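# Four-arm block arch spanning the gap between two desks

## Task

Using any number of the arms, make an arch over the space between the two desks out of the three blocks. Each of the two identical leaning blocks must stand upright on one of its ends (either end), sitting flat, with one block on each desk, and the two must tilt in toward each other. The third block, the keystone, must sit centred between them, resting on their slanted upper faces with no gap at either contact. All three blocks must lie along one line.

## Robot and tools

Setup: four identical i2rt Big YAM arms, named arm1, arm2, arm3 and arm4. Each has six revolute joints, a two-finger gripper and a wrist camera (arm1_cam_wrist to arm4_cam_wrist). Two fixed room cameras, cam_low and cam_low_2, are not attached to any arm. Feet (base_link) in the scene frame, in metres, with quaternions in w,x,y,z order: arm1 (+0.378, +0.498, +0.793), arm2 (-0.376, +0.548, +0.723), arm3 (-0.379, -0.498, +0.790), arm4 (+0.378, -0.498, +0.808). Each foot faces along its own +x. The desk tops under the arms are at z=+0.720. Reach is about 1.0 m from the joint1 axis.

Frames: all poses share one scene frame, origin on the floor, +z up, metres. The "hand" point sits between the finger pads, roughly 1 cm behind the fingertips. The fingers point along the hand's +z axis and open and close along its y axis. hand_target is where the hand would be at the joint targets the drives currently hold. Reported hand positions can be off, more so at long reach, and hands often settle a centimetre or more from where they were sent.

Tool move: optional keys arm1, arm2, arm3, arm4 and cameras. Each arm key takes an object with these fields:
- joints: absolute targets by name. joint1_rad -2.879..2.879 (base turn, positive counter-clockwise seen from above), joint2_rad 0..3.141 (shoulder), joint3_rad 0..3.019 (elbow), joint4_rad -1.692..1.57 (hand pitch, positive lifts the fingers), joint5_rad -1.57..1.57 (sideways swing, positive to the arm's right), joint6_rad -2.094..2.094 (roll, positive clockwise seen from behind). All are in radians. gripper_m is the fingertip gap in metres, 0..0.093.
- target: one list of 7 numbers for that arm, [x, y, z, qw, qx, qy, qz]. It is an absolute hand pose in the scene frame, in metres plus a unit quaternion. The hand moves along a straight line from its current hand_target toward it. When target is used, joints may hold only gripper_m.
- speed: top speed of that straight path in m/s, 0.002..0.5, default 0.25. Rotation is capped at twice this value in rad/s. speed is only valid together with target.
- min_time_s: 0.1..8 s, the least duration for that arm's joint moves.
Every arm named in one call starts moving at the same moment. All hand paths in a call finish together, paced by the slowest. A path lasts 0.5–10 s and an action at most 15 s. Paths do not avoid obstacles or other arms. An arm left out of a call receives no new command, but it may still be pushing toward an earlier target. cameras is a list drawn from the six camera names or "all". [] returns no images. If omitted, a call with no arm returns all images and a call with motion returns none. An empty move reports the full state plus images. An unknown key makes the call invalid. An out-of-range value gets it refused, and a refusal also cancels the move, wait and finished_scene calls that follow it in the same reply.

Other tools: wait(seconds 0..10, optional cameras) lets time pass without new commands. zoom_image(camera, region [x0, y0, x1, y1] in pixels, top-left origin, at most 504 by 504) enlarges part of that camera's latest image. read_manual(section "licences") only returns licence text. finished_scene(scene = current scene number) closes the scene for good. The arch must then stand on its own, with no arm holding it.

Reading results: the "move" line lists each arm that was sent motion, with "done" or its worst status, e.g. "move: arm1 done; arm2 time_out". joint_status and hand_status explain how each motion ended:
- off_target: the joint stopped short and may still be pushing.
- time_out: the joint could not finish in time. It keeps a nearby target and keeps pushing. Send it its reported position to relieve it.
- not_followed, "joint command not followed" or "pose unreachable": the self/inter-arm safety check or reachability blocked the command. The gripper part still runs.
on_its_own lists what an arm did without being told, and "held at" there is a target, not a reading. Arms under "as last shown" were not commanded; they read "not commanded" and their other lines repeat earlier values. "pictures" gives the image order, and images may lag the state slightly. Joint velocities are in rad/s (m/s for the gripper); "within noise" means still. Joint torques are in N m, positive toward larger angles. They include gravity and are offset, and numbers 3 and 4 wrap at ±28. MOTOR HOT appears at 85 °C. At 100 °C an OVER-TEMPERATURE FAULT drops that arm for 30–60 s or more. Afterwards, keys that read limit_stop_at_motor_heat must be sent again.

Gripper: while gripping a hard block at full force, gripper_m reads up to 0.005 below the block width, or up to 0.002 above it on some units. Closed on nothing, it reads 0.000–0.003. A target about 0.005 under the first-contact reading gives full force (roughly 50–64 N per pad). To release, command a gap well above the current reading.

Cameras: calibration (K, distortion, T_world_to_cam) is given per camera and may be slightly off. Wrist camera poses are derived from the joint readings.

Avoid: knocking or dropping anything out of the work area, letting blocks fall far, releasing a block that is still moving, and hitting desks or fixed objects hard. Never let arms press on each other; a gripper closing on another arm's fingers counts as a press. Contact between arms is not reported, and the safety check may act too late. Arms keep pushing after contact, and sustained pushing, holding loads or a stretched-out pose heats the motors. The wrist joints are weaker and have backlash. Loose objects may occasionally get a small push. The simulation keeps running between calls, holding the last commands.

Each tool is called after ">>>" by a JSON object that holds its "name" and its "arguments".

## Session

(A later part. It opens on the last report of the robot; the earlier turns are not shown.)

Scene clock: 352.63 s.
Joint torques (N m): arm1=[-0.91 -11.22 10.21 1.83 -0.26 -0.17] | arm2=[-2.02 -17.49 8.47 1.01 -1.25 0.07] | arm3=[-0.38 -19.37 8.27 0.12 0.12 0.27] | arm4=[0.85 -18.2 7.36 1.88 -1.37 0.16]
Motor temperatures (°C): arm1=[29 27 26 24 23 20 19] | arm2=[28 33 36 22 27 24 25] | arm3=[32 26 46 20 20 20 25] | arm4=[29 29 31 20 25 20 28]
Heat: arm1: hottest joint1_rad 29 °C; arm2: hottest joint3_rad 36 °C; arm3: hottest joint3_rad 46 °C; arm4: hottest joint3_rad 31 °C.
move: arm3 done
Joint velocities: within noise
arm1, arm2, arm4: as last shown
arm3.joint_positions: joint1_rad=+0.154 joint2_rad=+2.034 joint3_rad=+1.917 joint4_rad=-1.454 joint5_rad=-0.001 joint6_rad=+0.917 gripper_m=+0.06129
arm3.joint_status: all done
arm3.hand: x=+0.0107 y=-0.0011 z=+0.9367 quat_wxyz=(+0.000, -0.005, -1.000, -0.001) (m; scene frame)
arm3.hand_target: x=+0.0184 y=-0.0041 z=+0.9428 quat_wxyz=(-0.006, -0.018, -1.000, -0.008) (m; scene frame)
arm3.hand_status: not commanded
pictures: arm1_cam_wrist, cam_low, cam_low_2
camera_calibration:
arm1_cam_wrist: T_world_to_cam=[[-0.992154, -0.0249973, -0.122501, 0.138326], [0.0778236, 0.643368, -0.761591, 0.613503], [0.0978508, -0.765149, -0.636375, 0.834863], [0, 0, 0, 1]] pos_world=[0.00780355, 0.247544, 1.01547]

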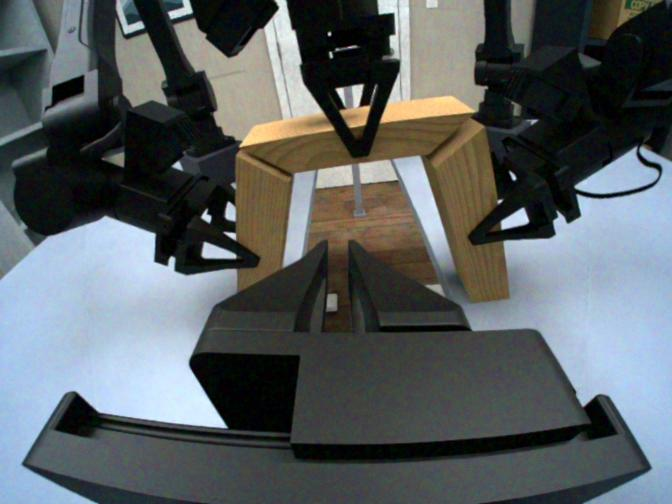

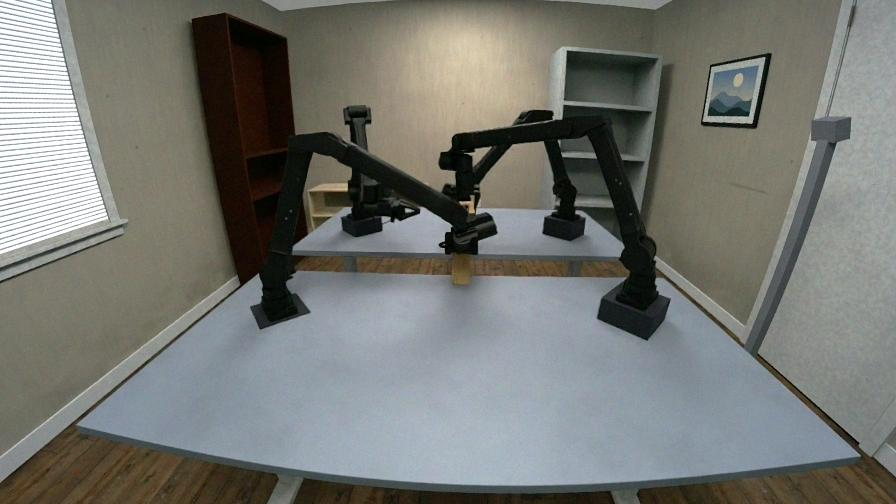

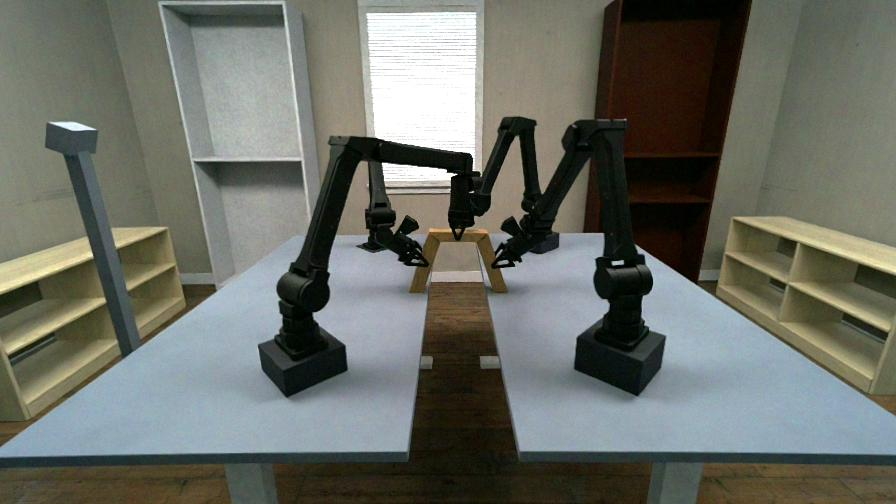

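>>> {"name": "zoom_image", "arguments": {"camera": "arm1_cam_wrist", "region": [225, 120, 325, 200]}}

>>> {"name": "zoom_image", "arguments": {"camera": "arm1_cam_wrist", "region": [410, 90, 510, 180]}}

Scaled by 5.040 from the camera's 672x504 image, which has a finer 960x720 frame.

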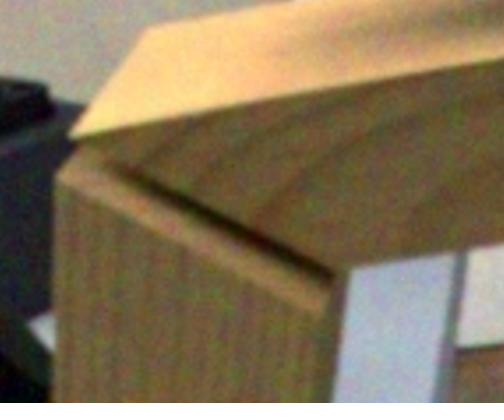

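Scaled by 5.040 from the camera's 672x504 image, which has a finer 960x720 frame.

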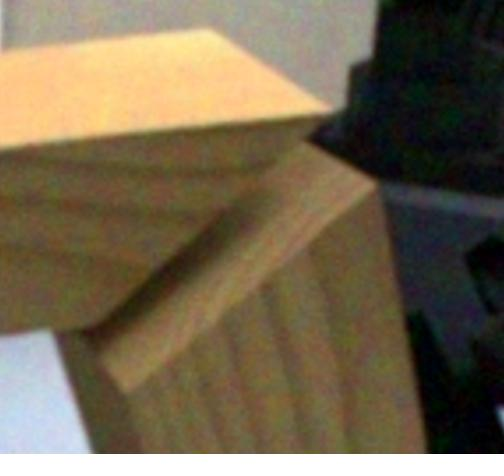

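>>> {"name": "move", "arguments": {"arm3": {"joints": {"joint1_rad": 0.182, "joint2_rad": 2.057, "joint3_rad": 2.045, "joint4_rad": -1.486, "joint5_rad": 0.0, "joint6_rad": 0.90}, "min_time_s": 2}, "cameras": ["cam_low_2", "arm1_cam_wrist"]}}

>>> {"name": "zoom_image", "arguments": {"camera": "arm1_cam_wrist", "region": [180, 60, 500, 260]}}

>>> {"name": "zoom_image", "arguments": {"camera": "cam_low_2", "region": [380, 210, 520, 300]}}

Scene clock: 361.23 s.
Joint torques (N m): arm1=[-0.97 -11.28 10.24 1.78 -0.25 -0.18] | arm2=[-2.08 -17.61 8.43 1.02 -1.23 0.08] | arm3=[1.9 -19.66 14.28 -0.61 0.1 0.04] | arm4=[0.97 -18.2 7.36 1.89 -1.3 0.15]
Motor temperatures (°C): arm1=[29 27 26 24 23 20 19] | arm2=[28 33 35 22 27 24 25] | arm3=[32 27 44 20 20 20 25] | arm4=[29 29 31 20 25 20 28]
Heat: arm1: hottest joint1_rad 29 °C; arm2: hottest joint3_rad 35 °C; arm3: hottest joint3_rad 44 °C; arm4: hottest joint3_rad 31 °C.
move: arm3 done
Joint velocities: within noise
arm1, arm4: as last shown
arm2.joint_positions: joint1_rad=-0.550 joint2_rad=+1.897 joint3_rad=+1.353 joint4_rad=-0.712 joint5_rad=-0.994 joint6_rad=-1.201 gripper_m=+0.05974
arm2.joint_status: not commanded
arm2.hand: x=-0.1155 y=+0.0022 z=+0.8277 quat_wxyz=(-0.485, +0.001, -0.874, -0.002) (m; scene frame)
arm2.hand_target: x=-0.1201 y=-0.0021 z=+0.8365 quat_wxyz=(-0.495, -0.003, -0.869, +0.006) (m; scene frame)
arm2.hand_status: not commanded
arm3.joint_positions: joint1_rad=+0.169 joint2_rad=+2.065 joint3_rad=+1.969 joint4_rad=-1.477 joint5_rad=-0.001 joint6_rad=+0.914 gripper_m=+0.06129
arm3.joint_status: all done
arm3.hand: x=+0.0093 y=+0.0122 z=+0.9372 quat_wxyz=(+0.001, +0.004, -1.000, +0.000) (m; scene frame)
arm3.hand_target: x=+0.0133 y=+0.0315 z=+0.9716 quat_wxyz=(-0.022, +0.018, -0.999, -0.029) (m; scene frame)
arm3.hand_status: not commanded
arm4.joint_positions: joint1_rad=-0.592 joint2_rad=+1.948 joint3_rad=+1.123 joint4_rad=-0.395 joint5_rad=-0.986 joint6_rad=-1.159 gripper_m=+0.05875
arm4.hand: x=+0.1152 y=-0.0020 z=+0.8250 quat_wxyz=(+0.000, +0.871, +0.002, -0.491) (m; scene frame)
pictures: arm1_cam_wrist, cam_low_2
camera_calibration:
arm1_cam_wrist: T_world_to_cam=[[-0.992154, -0.0249973, -0.122501, 0.138326], [0.0778236, 0.643368, -0.761591, 0.613503], [0.0978508, -0.765149, -0.636375, 0.834863], [0, 0, 0, 1]] pos_world=[0.00780355, 0.247544, 1.01547]

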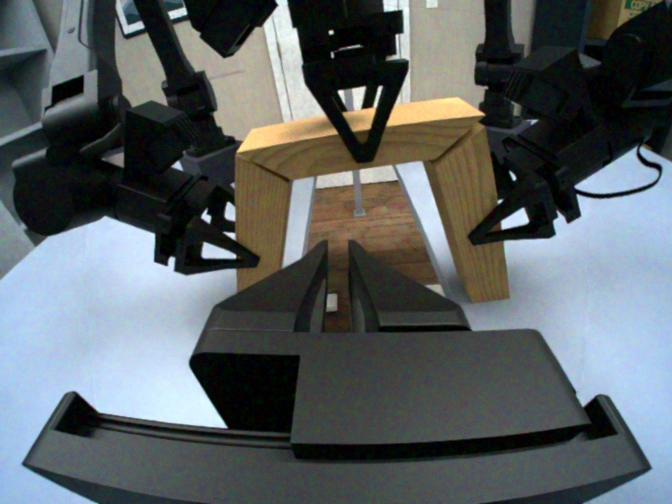

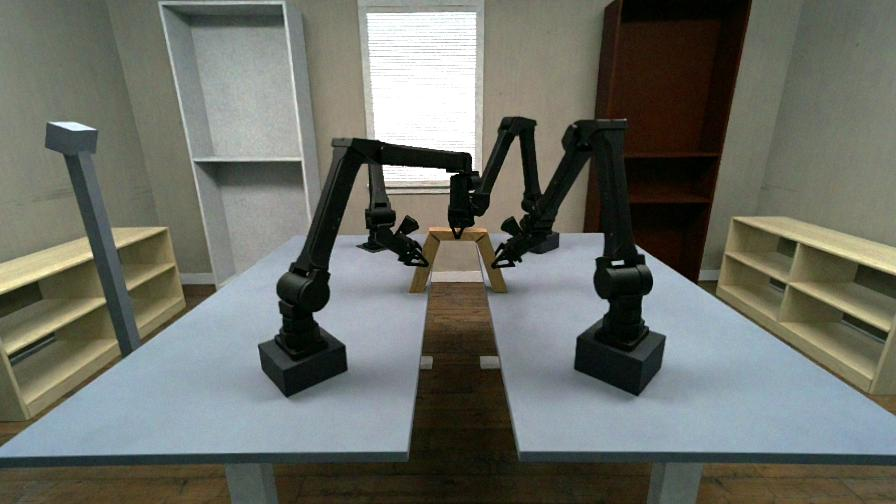

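Scaled by 1.575 from the camera's 672x504 image, which has a finer 960x720 frame.

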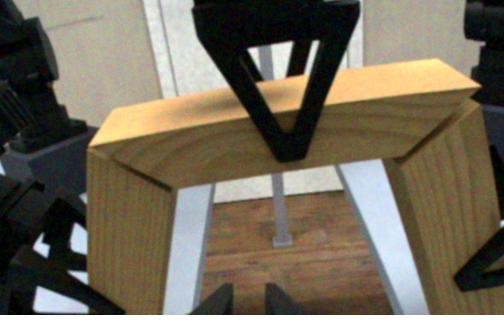

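Scaled by 3.600 from the camera's 896x504 image, which has a finer 1280x720 frame.

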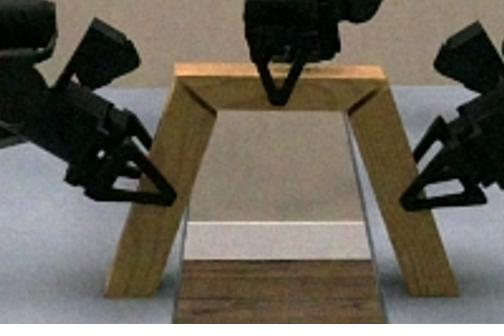

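>>> {"name": "zoom_image", "arguments": {"camera": "arm1_cam_wrist", "region": [225, 120, 325, 200]}}

>>> {"name": "zoom_image", "arguments": {"camera": "arm1_cam_wrist", "region": [410, 90, 510, 180]}}

>>> {"name": "zoom_image", "arguments": {"camera": "cam_low_2", "region": [420, 220, 500, 260]}}

Scaled by 5.040 from the camera's 672x504 image, which has a finer 960x720 frame.

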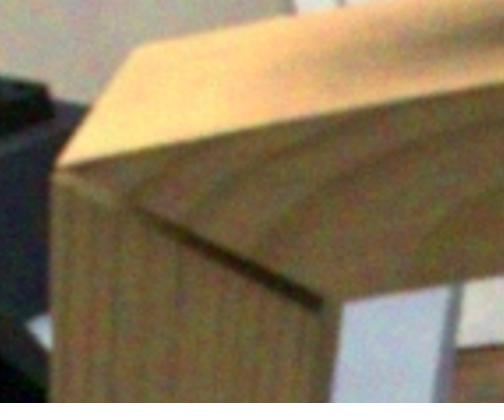

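Scaled by 5.040 from the camera's 672x504 image, which has a finer 960x720 frame.

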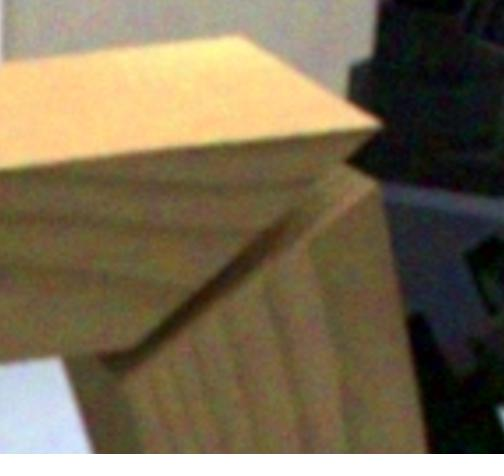

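Scaled by 6.300 from the camera's 896x504 image, which has a finer 1280x720 frame.

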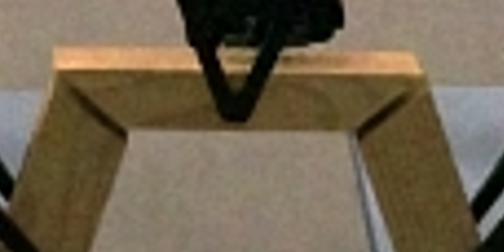

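>>> {"name": "move", "arguments": {"arm3": {"joints": {"joint2_rad": 2.064}, "min_time_s": 1.5}, "cameras": ["cam_low_2", "arm1_cam_wrist"]}}

>>> {"name": "zoom_image", "arguments": {"camera": "arm1_cam_wrist", "region": [225, 120, 325, 200]}}

>>> {"name": "zoom_image", "arguments": {"camera": "arm1_cam_wrist", "region": [410, 90, 510, 180]}}

>>> {"name": "zoom_image", "arguments": {"camera": "cam_low_2", "region": [420, 220, 500, 260]}}

Scene clock: 367.73 s.
Joint torques (N m): arm1=[-0.97 -11.22 10.22 1.8 -0.25 -0.18] | arm2=[-2.14 -17.44 8.47 0.95 -1.25 0.08] | arm3=[2.32 -19.55 14.37 -0.61 0.1 0.03] | arm4=[0.85 -18.2 7.38 1.88 -1.3 0.15]
Motor temperatures (°C): arm1=[29 27 27 24 23 20 19] | arm2=[28 33 35 22 27 24 25] | arm3=[32 28 43 20 20 20 26] | arm4=[29 30 31 20 25 20 28]
Heat: arm1: hottest joint1_rad 29 °C; arm2: hottest joint3_rad 35 °C; arm3: hottest joint3_rad 43 °C; arm4: hottest joint3_rad 31 °C.
move: arm3 done
Joint velocities: within noise
arm1, arm2, arm4: as last shown
arm3.joint_positions: joint1_rad=+0.169 joint2_rad=+2.072 joint3_rad=+1.969 joint4_rad=-1.477 joint5_rad=-0.001 joint6_rad=+0.914 gripper_m=+0.06129
arm3.joint_status: all done
arm3.hand: x=+0.0093 y=+0.0123 z=+0.9328 quat_wxyz=(+0.003, +0.004, -1.000, +0.003) (m; scene frame)
arm3.hand_target: x=+0.0135 y=+0.0318 z=+0.9671 quat_wxyz=(-0.019, +0.018, -0.999, -0.026) (m; scene frame)
arm3.hand_status: not commanded
pictures: arm1_cam_wrist, cam_low_2
camera_calibration:
arm1_cam_wrist: T_world_to_cam=[[-0.992154, -0.0249973, -0.122501, 0.138326], [0.0778236, 0.643368, -0.761591, 0.613503], [0.0978508, -0.765149, -0.636375, 0.834863], [0, 0, 0, 1]] pos_world=[0.00780355, 0.247544, 1.01547]

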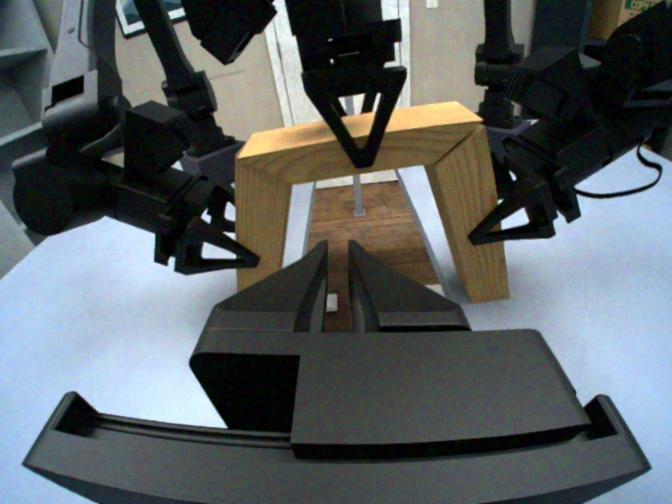

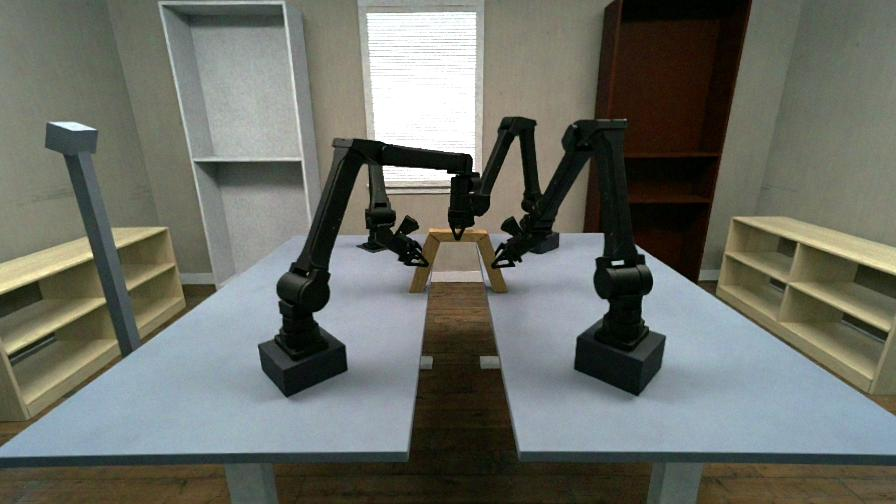

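Scaled by 5.040 from the camera's 672x504 image, which has a finer 960x720 frame.

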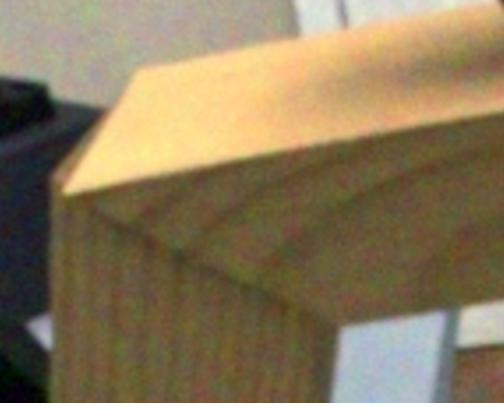

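Scaled by 5.040 from the camera's 672x504 image, which has a finer 960x720 frame.

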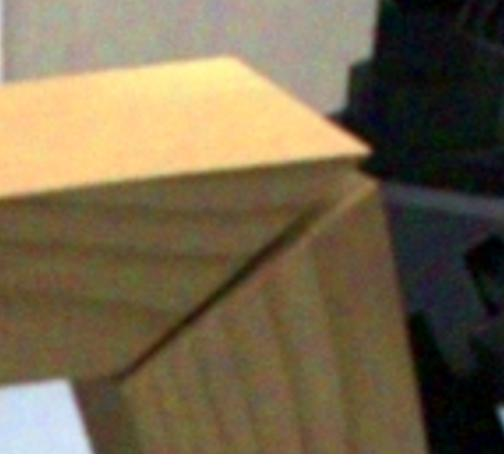

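Scaled by 6.300 from the camera's 896x504 image, which has a finer 1280x720 frame.

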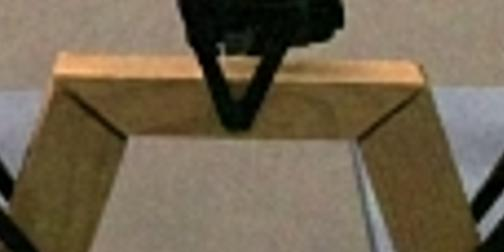

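>>> {"name": "move", "arguments": {"arm3": {"joints": {"joint2_rad": 2.067}, "min_time_s": 1.0}, "cameras": ["arm1_cam_wrist"]}}

>>> {"name": "zoom_image", "arguments": {"camera": "arm1_cam_wrist", "region": [225, 120, 325, 200]}}

>>> {"name": "zoom_image", "arguments": {"camera": "arm1_cam_wrist", "region": [410, 90, 510, 180]}}

Scene clock: 370.23 s.
Joint torques (N m): arm1=[-0.91 -11.34 10.21 1.81 -0.24 -0.18] | arm2=[-1.96 -17.32 8.53 1.02 -1.23 0.09] | arm3=[2.26 -19.6 14.38 -0.59 0.1 0.03] | arm4=[0.97 -18.08 7.39 1.88 -1.3 0.16]
Motor temperatures (°C): arm1=[29 27 27 24 23 20 19] | arm2=[28 34 35 22 27 24 25] | arm3=[32 28 43 20 20 20 26] | arm4=[29 30 31 20 25 20 28]
Heat: arm1: hottest joint1_rad 29 °C; arm2: hottest joint3_rad 35 °C; arm3: hottest joint3_rad 43 °C; arm4: hottest joint3_rad 31 °C.
move: arm3 done
Joint velocities: within noise
arm1, arm2, arm4: as last shown
arm3.joint_positions: joint1_rad=+0.169 joint2_rad=+2.074 joint3_rad=+1.969 joint4_rad=-1.477 joint5_rad=-0.001 joint6_rad=+0.914 gripper_m=+0.06129
arm3.joint_status: all done
arm3.hand: x=+0.0093 y=+0.0123 z=+0.9316 quat_wxyz=(+0.004, +0.004, -1.000, +0.004) (m; scene frame)
arm3.hand_target: x=+0.0136 y=+0.0319 z=+0.9654 quat_wxyz=(-0.019, +0.018, -0.999, -0.025) (m; scene frame)
arm3.hand_status: not commanded
pictures: arm1_cam_wrist
camera_calibration:
arm1_cam_wrist: T_world_to_cam=[[-0.992154, -0.0249973, -0.122501, 0.138326], [0.0778236, 0.643368, -0.761591, 0.613503], [0.0978508, -0.765149, -0.636375, 0.834863], [0, 0, 0, 1]] pos_world=[0.00780355, 0.247544, 1.01547]

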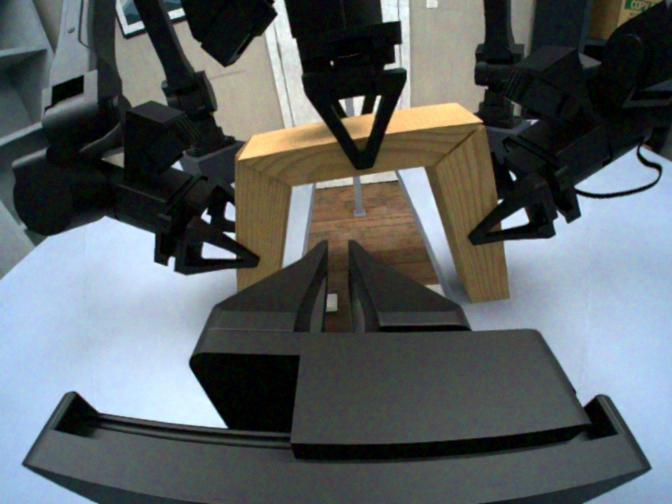

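Scaled by 5.040 from the camera's 672x504 image, which has a finer 960x720 frame.

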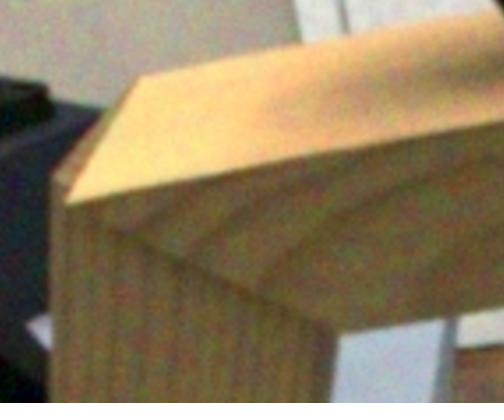

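Scaled by 5.040 from the camera's 672x504 image, which has a finer 960x720 frame.

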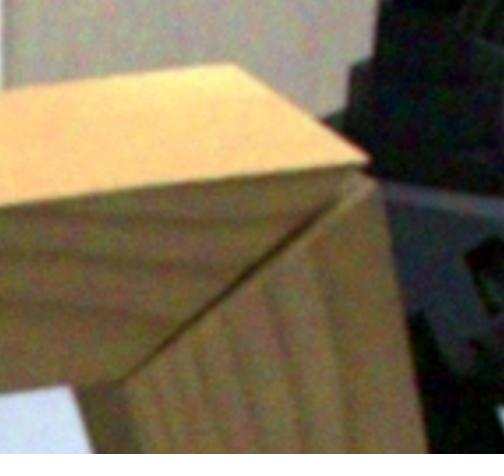

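>>> {"name": "move", "arguments": {"arm3": {"joints": {"gripper_m": 0.064}}, "cameras": ["arm1_cam_wrist"]}}

>>> {"name": "move", "arguments": {"arm3": {"joints": {"gripper_m": 0.074}}, "cameras": ["arm1_cam_wrist", "cam_low_2"]}}

>>> {"name": "zoom_image", "arguments": {"camera": "arm1_cam_wrist", "region": [180, 60, 500, 260]}}

Scene clock: 371.93 s.
Joint torques (N m): arm1=[-0.73 -11.16 10.22 1.8 -0.26 -0.17] | arm2=[-2.37 -17.49 8.42 0.98 -1.23 0.09] | arm3=[2.37 -19.78 13.42 -0.46 0.09 0.04] | arm4=[0.97 -18.14 7.39 1.87 -1.28 0.15]
Motor temperatures (°C): arm1=[29 27 27 24 23 20 19] | arm2=[28 34 35 22 27 24 25] | arm3=[32 28 43 20 20 20 26] | arm4=[29 30 31 20 25 20 28]
Heat: arm1: hottest joint1_rad 29 °C; arm2: hottest joint3_rad 35 °C; arm3: hottest joint3_rad 43 °C; arm4: hottest joint3_rad 31 °C.
move: arm3 done
Joint velocities: within noise
arm1, arm2: as last shown
arm2.hand: x=-0.1158 y=+0.0021 z=+0.8277 quat_wxyz=(-0.485, +0.000, -0.874, -0.002) (m; scene frame)
arm2.hand_target: x=-0.1200 y=-0.0021 z=+0.8365 quat_wxyz=(-0.495, -0.003, -0.869, +0.006) (m; scene frame)
arm3.joint_positions: joint1_rad=+0.169 joint2_rad=+2.074 joint3_rad=+1.981 joint4_rad=-1.480 joint5_rad=+0.001 joint6_rad=+0.920 gripper_m=+0.06393
arm3.joint_status: all done
arm3.hand: x=+0.0113 y=+0.0144 z=+0.9363 quat_wxyz=(+0.000, +0.001, -1.000, +0.001) (m; scene frame)
arm3.hand_target: x=+0.0139 y=+0.0318 z=+0.9654 quat_wxyz=(-0.019, +0.014, -0.999, -0.025) (m; scene frame)
arm3.hand_status: not commanded
arm4.joint_positions: joint1_rad=-0.592 joint2_rad=+1.948 joint3_rad=+1.122 joint4_rad=-0.395 joint5_rad=-0.987 joint6_rad=-1.159 gripper_m=+0.05875
arm4.joint_status: not commanded
arm4.hand: x=+0.1151 y=-0.0024 z=+0.8250 quat_wxyz=(+0.001, +0.871, +0.001, -0.491) (m; scene frame)
arm4.hand_target: x=+0.1176 y=+0.0079 z=+0.8365 quat_wxyz=(-0.013, +0.866, +0.001, -0.501) (m; scene frame)
arm4.hand_status: not commanded
pictures: arm1_cam_wrist
camera_calibration:
arm1_cam_wrist: T_world_to_cam=[[-0.992154, -0.0249973, -0.122501, 0.138326], [0.0778236, 0.643368, -0.761591, 0.613503], [0.0978508, -0.765149, -0.636375, 0.834863], [0, 0, 0, 1]] pos_world=[0.00780355, 0.247544, 1.01547]

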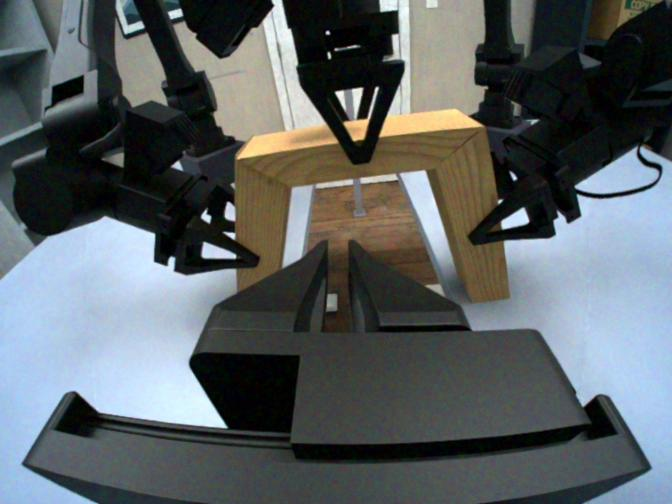

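Scene clock: 372.40 s.
Joint torques (N m): arm1=[-0.91 -11.28 10.18 1.76 -0.26 -0.17] | arm2=[-1.96 -17.32 8.55 0.99 -1.21 0.07] | arm3=[2.02 -19.66 13.3 -0.57 0.1 0.04] | arm4=[0.91 -18.08 7.39 1.85 -1.28 0.15]
Motor temperatures (°C): arm1=[29 27 27 24 23 20 19] | arm2=[28 34 35 22 27 24 25] | arm3=[32 28 43 20 20 20 25] | arm4=[29 30 31 20 25 20 28]
Heat: arm1: hottest joint1_rad 29 °C; arm2: hottest joint3_rad 35 °C; arm3: hottest joint3_rad 43 °C; arm4: hottest joint3_rad 31 °C.
move: arm3 done
Joint velocities: within noise
arm1, arm2, arm4: as last shown
arm3.joint_positions: joint1_rad=+0.169 joint2_rad=+2.074 joint3_rad=+1.981 joint4_rad=-1.480 joint5_rad=-0.001 joint6_rad=+0.917 gripper_m=+0.07381
arm3.joint_status: all done
arm3.hand: x=+0.0111 y=+0.0146 z=+0.9363 quat_wxyz=(+0.001, +0.002, -1.000, +0.000) (m; scene frame)
arm3.hand_target: x=+0.0137 y=+0.0320 z=+0.9654 quat_wxyz=(-0.019, +0.016, -0.999, -0.026) (m; scene frame)
arm3.hand_status: not commanded
pictures: arm1_cam_wrist, cam_low_2
camera_calibration:
arm1_cam_wrist: T_world_to_cam=[[-0.992154, -0.0249973, -0.122501, 0.138326], [0.0778236, 0.643368, -0.761591, 0.613503], [0.0978508, -0.765149, -0.636375, 0.834863], [0, 0, 0, 1]] pos_world=[0.00780355, 0.247544, 1.01547]

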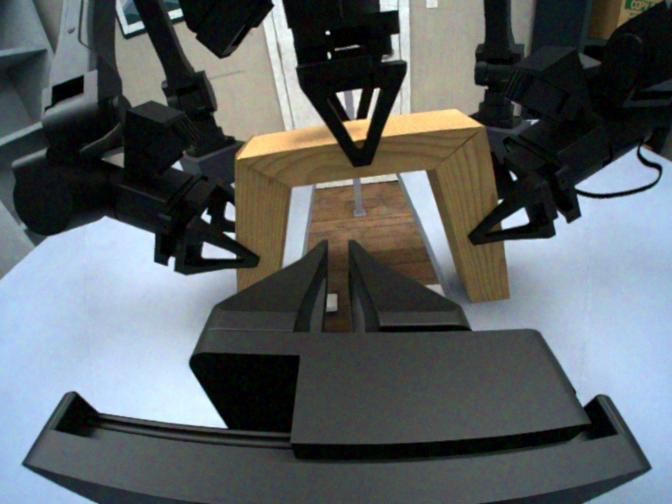

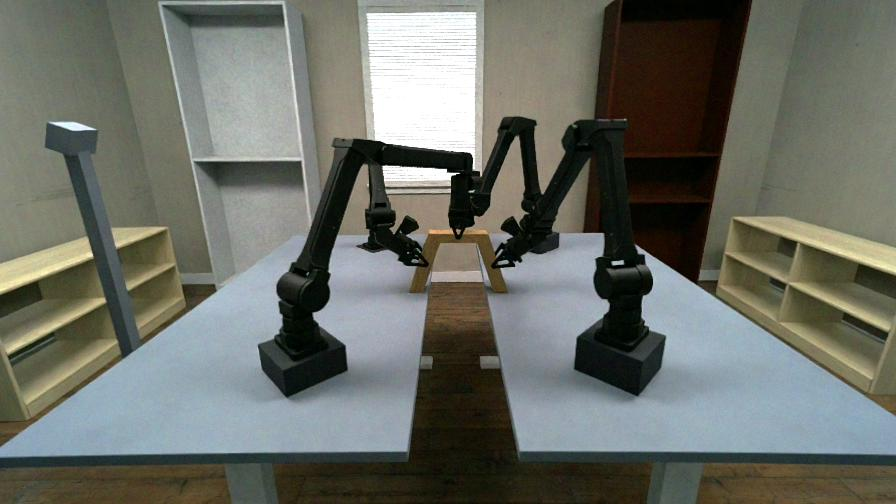

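Scaled by 1.575 from the camera's 672x504 image, which has a finer 960x720 frame.

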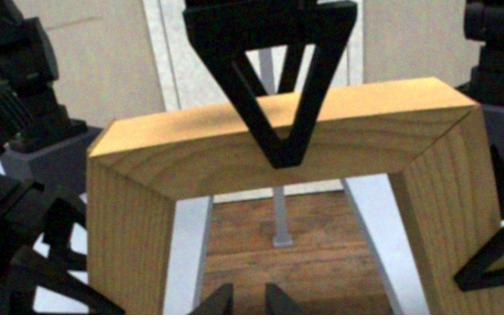

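>>> {"name": "move", "arguments": {"arm3": {"joints": {"gripper_m": 0.093}}, "cameras": []}}

>>> {"name": "move", "arguments": {"arm3": {"joints": {"joint2_rad": 1.94}, "min_time_s": 3}, "cameras": ["arm1_cam_wrist", "arm3_cam_wrist"]}}

Scene clock: 375.03 s.
Joint torques (N m): arm1=[-1.03 -11.4 10.22 1.77 -0.25 -0.18] | arm2=[-2.14 -17.14 8.51 0.96 -1.21 0.07] | arm3=[1.9 -19.78 13.31 -0.57 0.11 0.06] | arm4=[0.91 -18.26 7.42 1.87 -1.28 0.15]
Motor temperatures (°C): arm1=[29 27 27 24 23 20 19] | arm2=[28 34 35 22 27 24 25] | arm3=[32 28 43 20 20 20 25] | arm4=[29 30 31 20 25 20 28]
Heat: arm1: hottest joint1_rad 29 °C; arm2: hottest joint3_rad 35 °C; arm3: hottest joint3_rad 43 °C; arm4: hottest joint3_rad 31 °C.
move: arm3 done
Joint velocities: within noise
arm1.joint_positions: joint1_rad=-0.329 joint2_rad=+1.724 joint3_rad=+0.645 joint4_rad=+0.995 joint5_rad=-1.136 joint6_rad=+0.011 gripper_m=+0.01013
arm1.joint_status: not commanded
arm1.hand: x=+0.0171 y=+0.1520 z=+0.9377 quat_wxyz=(-0.516, -0.528, -0.487, +0.466) (m; scene frame)
arm1.hand_target: x=+0.0014 y=+0.1510 z=+0.9652 quat_wxyz=(-0.502, -0.501, -0.498, +0.499) (m; scene frame)
arm1.hand_status: not commanded
arm2, arm4: as last shown
arm3.joint_positions: joint1_rad=+0.169 joint2_rad=+2.074 joint3_rad=+1.981 joint4_rad=-1.480 joint5_rad=-0.001 joint6_rad=+0.914 gripper_m=+0.09283
arm3.joint_status: all done
arm3.hand: x=+0.0111 y=+0.0146 z=+0.9363 quat_wxyz=(+0.001, +0.004, -1.000, +0.000) (m; scene frame)
arm3.hand_target: x=+0.0137 y=+0.0320 z=+0.9654 quat_wxyz=(-0.019, +0.017, -0.999, -0.025) (m; scene frame)
arm3.hand_status: not commanded
pictures: none
No camera images: "cameras" was empty.

Scene clock: 378.43 s.
Joint torques (N m): arm1=[-0.85 -11.4 10.24 1.76 -0.24 -0.18] | arm2=[-1.9 -17.38 8.51 0.99 -1.23 0.08] | arm3=[2.14 -19.72 13.49 -0.23 0.07 0.05] | arm4=[0.85 -18.08 7.42 1.87 -1.27 0.15]
Motor temperatures (°C): arm1=[29 28 28 24 23 20 19] | arm2=[28 34 35 22 27 24 25] | arm3=[32 29 44 20 20 20 25] | arm4=[28 30 31 20 25 20 28]
Heat: arm1: hottest joint1_rad 29 °C; arm2: hottest joint3_rad 35 °C; arm3: hottest joint3_rad 44 °C; arm4: hottest joint3_rad 31 °C.
move: arm3 done
Joint velocities: within noise
arm1, arm2, arm4: as last shown
arm3.joint_positions: joint1_rad=+0.169 joint2_rad=+1.964 joint3_rad=+1.981 joint4_rad=-1.480 joint5_rad=-0.001 joint6_rad=+0.920 gripper_m=+0.09290
arm3.joint_status: all done
arm3.hand: x=+0.0078 y=+0.0102 z=+1.0044 quat_wxyz=(-0.032, +0.001, -0.999, -0.044) (m; scene frame)
arm3.hand_target: x=+0.0074 y=+0.0233 z=+1.0455 quat_wxyz=(-0.057, +0.014, -0.995, -0.076) (m; scene frame)
arm3.hand_status: not commanded
pictures: arm1_cam_wrist, arm3_cam_wrist
camera_calibration:
arm1_cam_wrist: T_world_to_cam=[[-0.992154, -0.0249973, -0.122501, 0.138326], [0.0778236, 0.643368, -0.761591, 0.613503], [0.0978508, -0.765149, -0.636375, 0.834863], [0, 0, 0, 1]] pos_world=[0.00780355, 0.247544, 1.01547]
arm3_cam_wrist: T_world_to_cam=[[-0.00256706, -0.996982, -0.0775877, 0.087819], [-0.844447, -0.0393975, 0.534188, -0.527587], [-0.535632, 0.06689, -0.841798, 0.97405], [0, 0, 0, 1]] pos_world=[0.0764389, 0.00161411, 1.1086]

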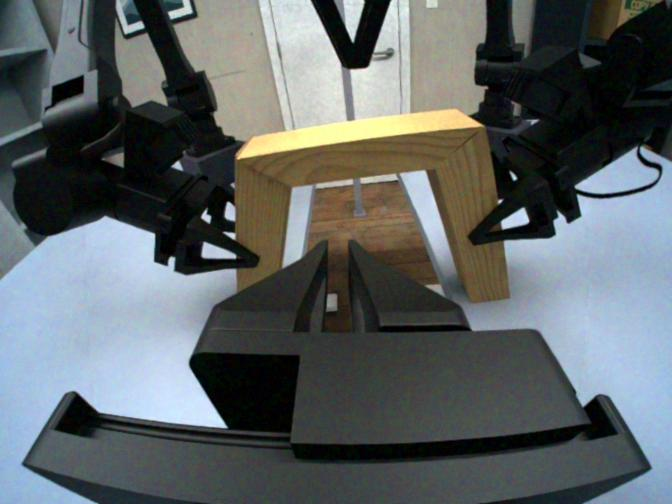

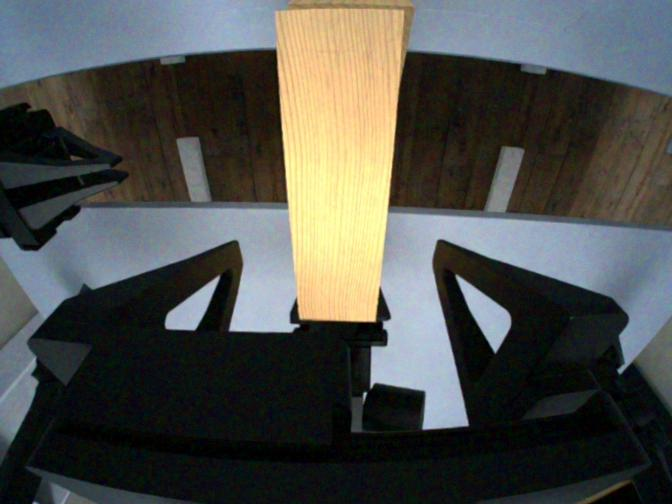

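>>> {"name": "move", "arguments": {"arm2": {"joints": {"gripper_m": 0.0590}}, "arm4": {"joints": {"gripper_m": 0.0580}}, "cameras": ["arm1_cam_wrist"]}}

>>> {"name": "zoom_image", "arguments": {"camera": "arm1_cam_wrist", "region": [180, 60, 500, 260]}}

Scene clock: 379.57 s.
Joint torques (N m): arm1=[-0.97 -11.16 10.22 1.78 -0.25 -0.17] | arm2=[-1.9 -17.49 8.5 0.96 -1.24 0.08] | arm3=[1.61 -19.9 13.59 -0.25 0.12 0.03] | arm4=[0.91 -18.14 7.41 1.88 -1.28 0.16]
Motor temperatures (°C): arm1=[29 28 28 24 23 20 19] | arm2=[28 34 35 22 27 24 25] | arm3=[32 29 44 20 20 20 25] | arm4=[28 30 31 20 25 20 28]
Heat: arm1: hottest joint1_rad 29 °C; arm2: hottest joint3_rad 35 °C; arm3: hottest joint3_rad 44 °C; arm4: hottest joint3_rad 31 °C.
move: arm2 done; arm4 done
Joint velocities: within noise
arm1, arm3: as last shown
arm2.joint_positions: joint1_rad=-0.550 joint2_rad=+1.897 joint3_rad=+1.353 joint4_rad=-0.712 joint5_rad=-0.994 joint6_rad=-1.201 gripper_m=+0.05974
arm2.joint_status: all done
arm2.hand: x=-0.1158 y=+0.0021 z=+0.8277 quat_wxyz=(-0.485, +0.000, -0.874, -0.002) (m; scene frame)
arm2.hand_target: x=-0.1200 y=-0.0021 z=+0.8365 quat_wxyz=(-0.495, -0.003, -0.869, +0.006) (m; scene frame)
arm2.hand_status: not commanded
arm4.joint_positions: joint1_rad=-0.592 joint2_rad=+1.948 joint3_rad=+1.122 joint4_rad=-0.395 joint5_rad=-0.987 joint6_rad=-1.159 gripper_m=+0.05875
arm4.joint_status: all done
arm4.hand: x=+0.1151 y=-0.0024 z=+0.8250 quat_wxyz=(+0.001, +0.871, +0.001, -0.491) (m; scene frame)
arm4.hand_target: x=+0.1176 y=+0.0079 z=+0.8365 quat_wxyz=(-0.013, +0.866, +0.001, -0.501) (m; scene frame)
arm4.hand_status: not commanded
pictures: arm1_cam_wrist
camera_calibration:
arm1_cam_wrist: T_world_to_cam=[[-0.992154, -0.0249973, -0.122501, 0.138326], [0.0778236, 0.643368, -0.761591, 0.613503], [0.0978508, -0.765149, -0.636375, 0.834863], [0, 0, 0, 1]] pos_world=[0.00780355, 0.247544, 1.01547]

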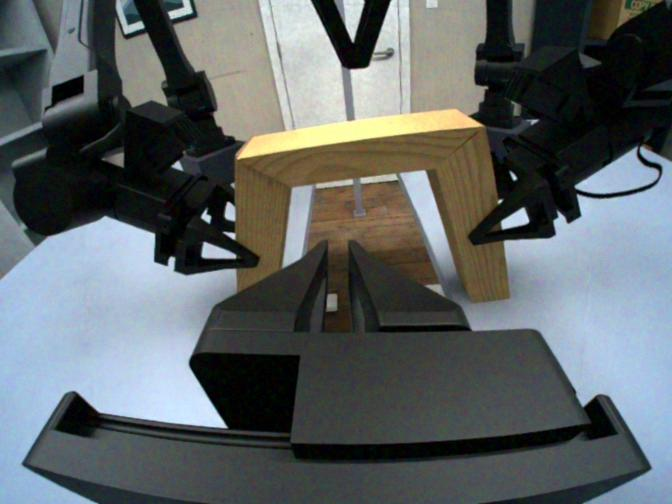

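Scaled by 1.575 from the camera's 672x504 image, which has a finer 960x720 frame.

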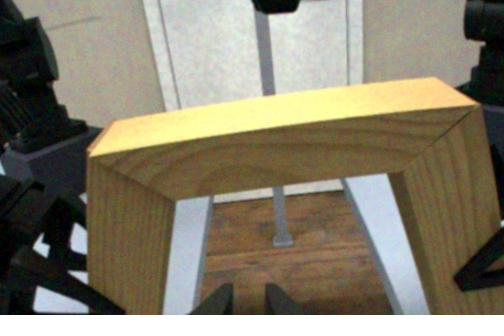

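>>> {"name": "move", "arguments": {"arm2": {"joints": {"gripper_m": 0.0605}}, "arm4": {"joints": {"gripper_m": 0.0595}}, "cameras": ["arm1_cam_wrist"]}}

>>> {"name": "move", "arguments": {"arm2": {"joints": {"gripper_m": 0.063}}, "arm4": {"joints": {"gripper_m": 0.062}}, "cameras": ["arm1_cam_wrist", "cam_low_2"]}}

>>> {"name": "zoom_image", "arguments": {"camera": "arm1_cam_wrist", "region": [180, 60, 500, 260]}}

>>> {"name": "zoom_image", "arguments": {"camera": "cam_low_2", "region": [380, 210, 520, 300]}}

Scene clock: 381.57 s.
Joint torques (N m): arm1=[-0.97 -11.28 10.18 1.78 -0.24 -0.17] | arm2=[-2.08 -17.26 8.5 1.01 -1.22 0.07] | arm3=[1.67 -19.96 13.61 -0.17 0.08 0.06] | arm4=[0.97 -18.14 7.41 1.87 -1.28 0.14]
Motor temperatures (°C): arm1=[29 28 28 24 23 20 19] | arm2=[28 34 35 22 27 24 25] | arm3=[32 29 45 20 20 20 25] | arm4=[28 30 31 20 25 20 28]
Heat: arm1: hottest joint1_rad 29 °C; arm2: hottest joint3_rad 35 °C; arm3: hottest joint3_rad 45 °C; arm4: hottest joint3_rad 31 °C.
move: arm2 done; arm4 done
Joint velocities: within noise
arm1, arm3: as last shown
arm2.joint_positions: joint1_rad=-0.550 joint2_rad=+1.897 joint3_rad=+1.353 joint4_rad=-0.712 joint5_rad=-0.994 joint6_rad=-1.201 gripper_m=+0.06058
arm2.joint_status: all done
arm2.hand: x=-0.1158 y=+0.0021 z=+0.8277 quat_wxyz=(-0.485, +0.000, -0.874, -0.002) (m; scene frame)
arm2.hand_target: x=-0.1200 y=-0.0021 z=+0.8365 quat_wxyz=(-0.495, -0.003, -0.869, +0.006) (m; scene frame)
arm2.hand_status: not commanded
arm4.joint_positions: joint1_rad=-0.592 joint2_rad=+1.948 joint3_rad=+1.122 joint4_rad=-0.395 joint5_rad=-0.987 joint6_rad=-1.159 gripper_m=+0.05962
arm4.joint_status: all done
arm4.hand: x=+0.1151 y=-0.0024 z=+0.8250 quat_wxyz=(+0.001, +0.871, +0.001, -0.491) (m; scene frame)
arm4.hand_target: x=+0.1176 y=+0.0079 z=+0.8365 quat_wxyz=(-0.013, +0.866, +0.001, -0.501) (m; scene frame)
arm4.hand_status: not commanded
pictures: arm1_cam_wrist
camera_calibration:
arm1_cam_wrist: T_world_to_cam=[[-0.992154, -0.0249973, -0.122501, 0.138326], [0.0778236, 0.643368, -0.761591, 0.613503], [0.0978508, -0.765149, -0.636375, 0.834863], [0, 0, 0, 1]] pos_world=[0.00780355, 0.247544, 1.01547]

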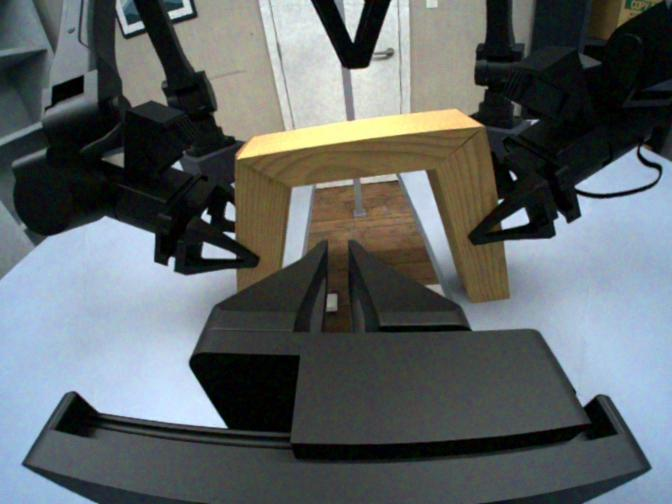

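Scene clock: 382.03 s.
Joint torques (N m): arm1=[-1.03 -11.16 10.22 1.8 -0.25 -0.17] | arm2=[-2.08 -17.2 8.49 0.88 -0.75 0.06] | arm3=[2.2 -19.78 13.63 -0.29 0.07 0.05] | arm4=[0.91 -18.08 7.42 1.74 -0.82 0.15]
Motor temperatures (°C): arm1=[29 28 28 24 23 20 19] | arm2=[28 34 35 22 27 24 25] | arm3=[32 29 45 20 20 20 25] | arm4=[28 30 31 20 25 20 28]
Heat: arm1: hottest joint1_rad 29 °C; arm2: hottest joint3_rad 35 °C; arm3: hottest joint3_rad 45 °C; arm4: hottest joint3_rad 31 °C.
move: arm2 done; arm4 done
Joint velocities: within noise
arm1, arm3: as last shown
arm2.joint_positions: joint1_rad=-0.550 joint2_rad=+1.896 joint3_rad=+1.353 joint4_rad=-0.708 joint5_rad=-1.006 joint6_rad=-1.195 gripper_m=+0.06288
arm2.joint_status: all done
arm2.hand: x=-0.1145 y=+0.0021 z=+0.8308 quat_wxyz=(-0.491, +0.000, -0.871, -0.002) (m; scene frame)
arm2.hand_target: x=-0.1200 y=-0.0023 z=+0.8363 quat_wxyz=(-0.494, -0.005, -0.869, +0.005) (m; scene frame)
arm2.hand_status: not commanded
arm4.joint_positions: joint1_rad=-0.592 joint2_rad=+1.948 joint3_rad=+1.122 joint4_rad=-0.392 joint5_rad=-0.998 joint6_rad=-1.153 gripper_m=+0.06187
arm4.joint_status: all done
arm4.hand: x=+0.1141 y=-0.0027 z=+0.8266 quat_wxyz=(+0.003, +0.869, +0.001, -0.496) (m; scene frame)
arm4.hand_target: x=+0.1176 y=+0.0079 z=+0.8366 quat_wxyz=(-0.011, +0.865, -0.001, -0.501) (m; scene frame)
arm4.hand_status: not commanded
pictures: arm1_cam_wrist, cam_low_2
camera_calibration:
arm1_cam_wrist: T_world_to_cam=[[-0.992154, -0.0249973, -0.122501, 0.138326], [0.0778236, 0.643368, -0.761591, 0.613503], [0.0978508, -0.765149, -0.636375, 0.834863], [0, 0, 0, 1]] pos_world=[0.00780355, 0.247544, 1.01547]

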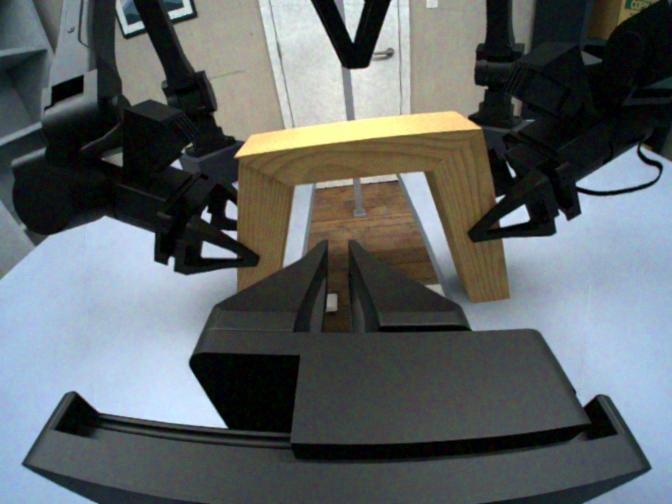

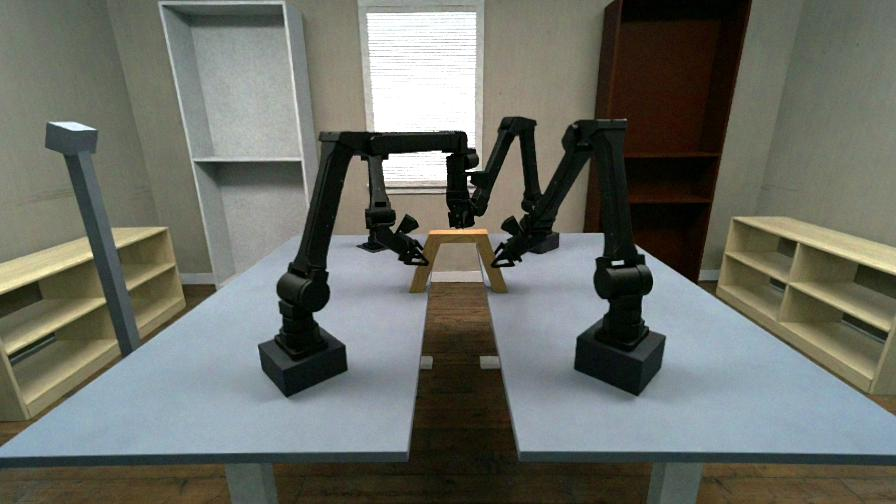

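Scaled by 1.575 from the camera's 672x504 image, which has a finer 960x720 frame.

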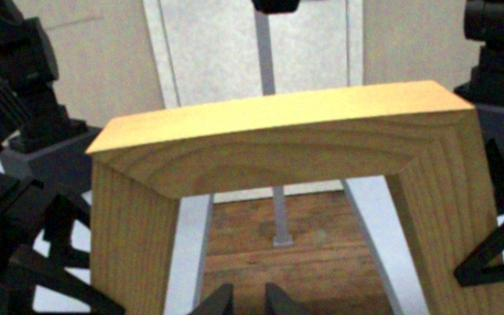

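Scaled by 3.600 from the camera's 896x504 image, which has a finer 1280x720 frame.

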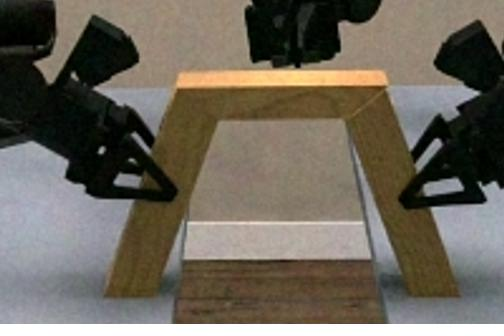

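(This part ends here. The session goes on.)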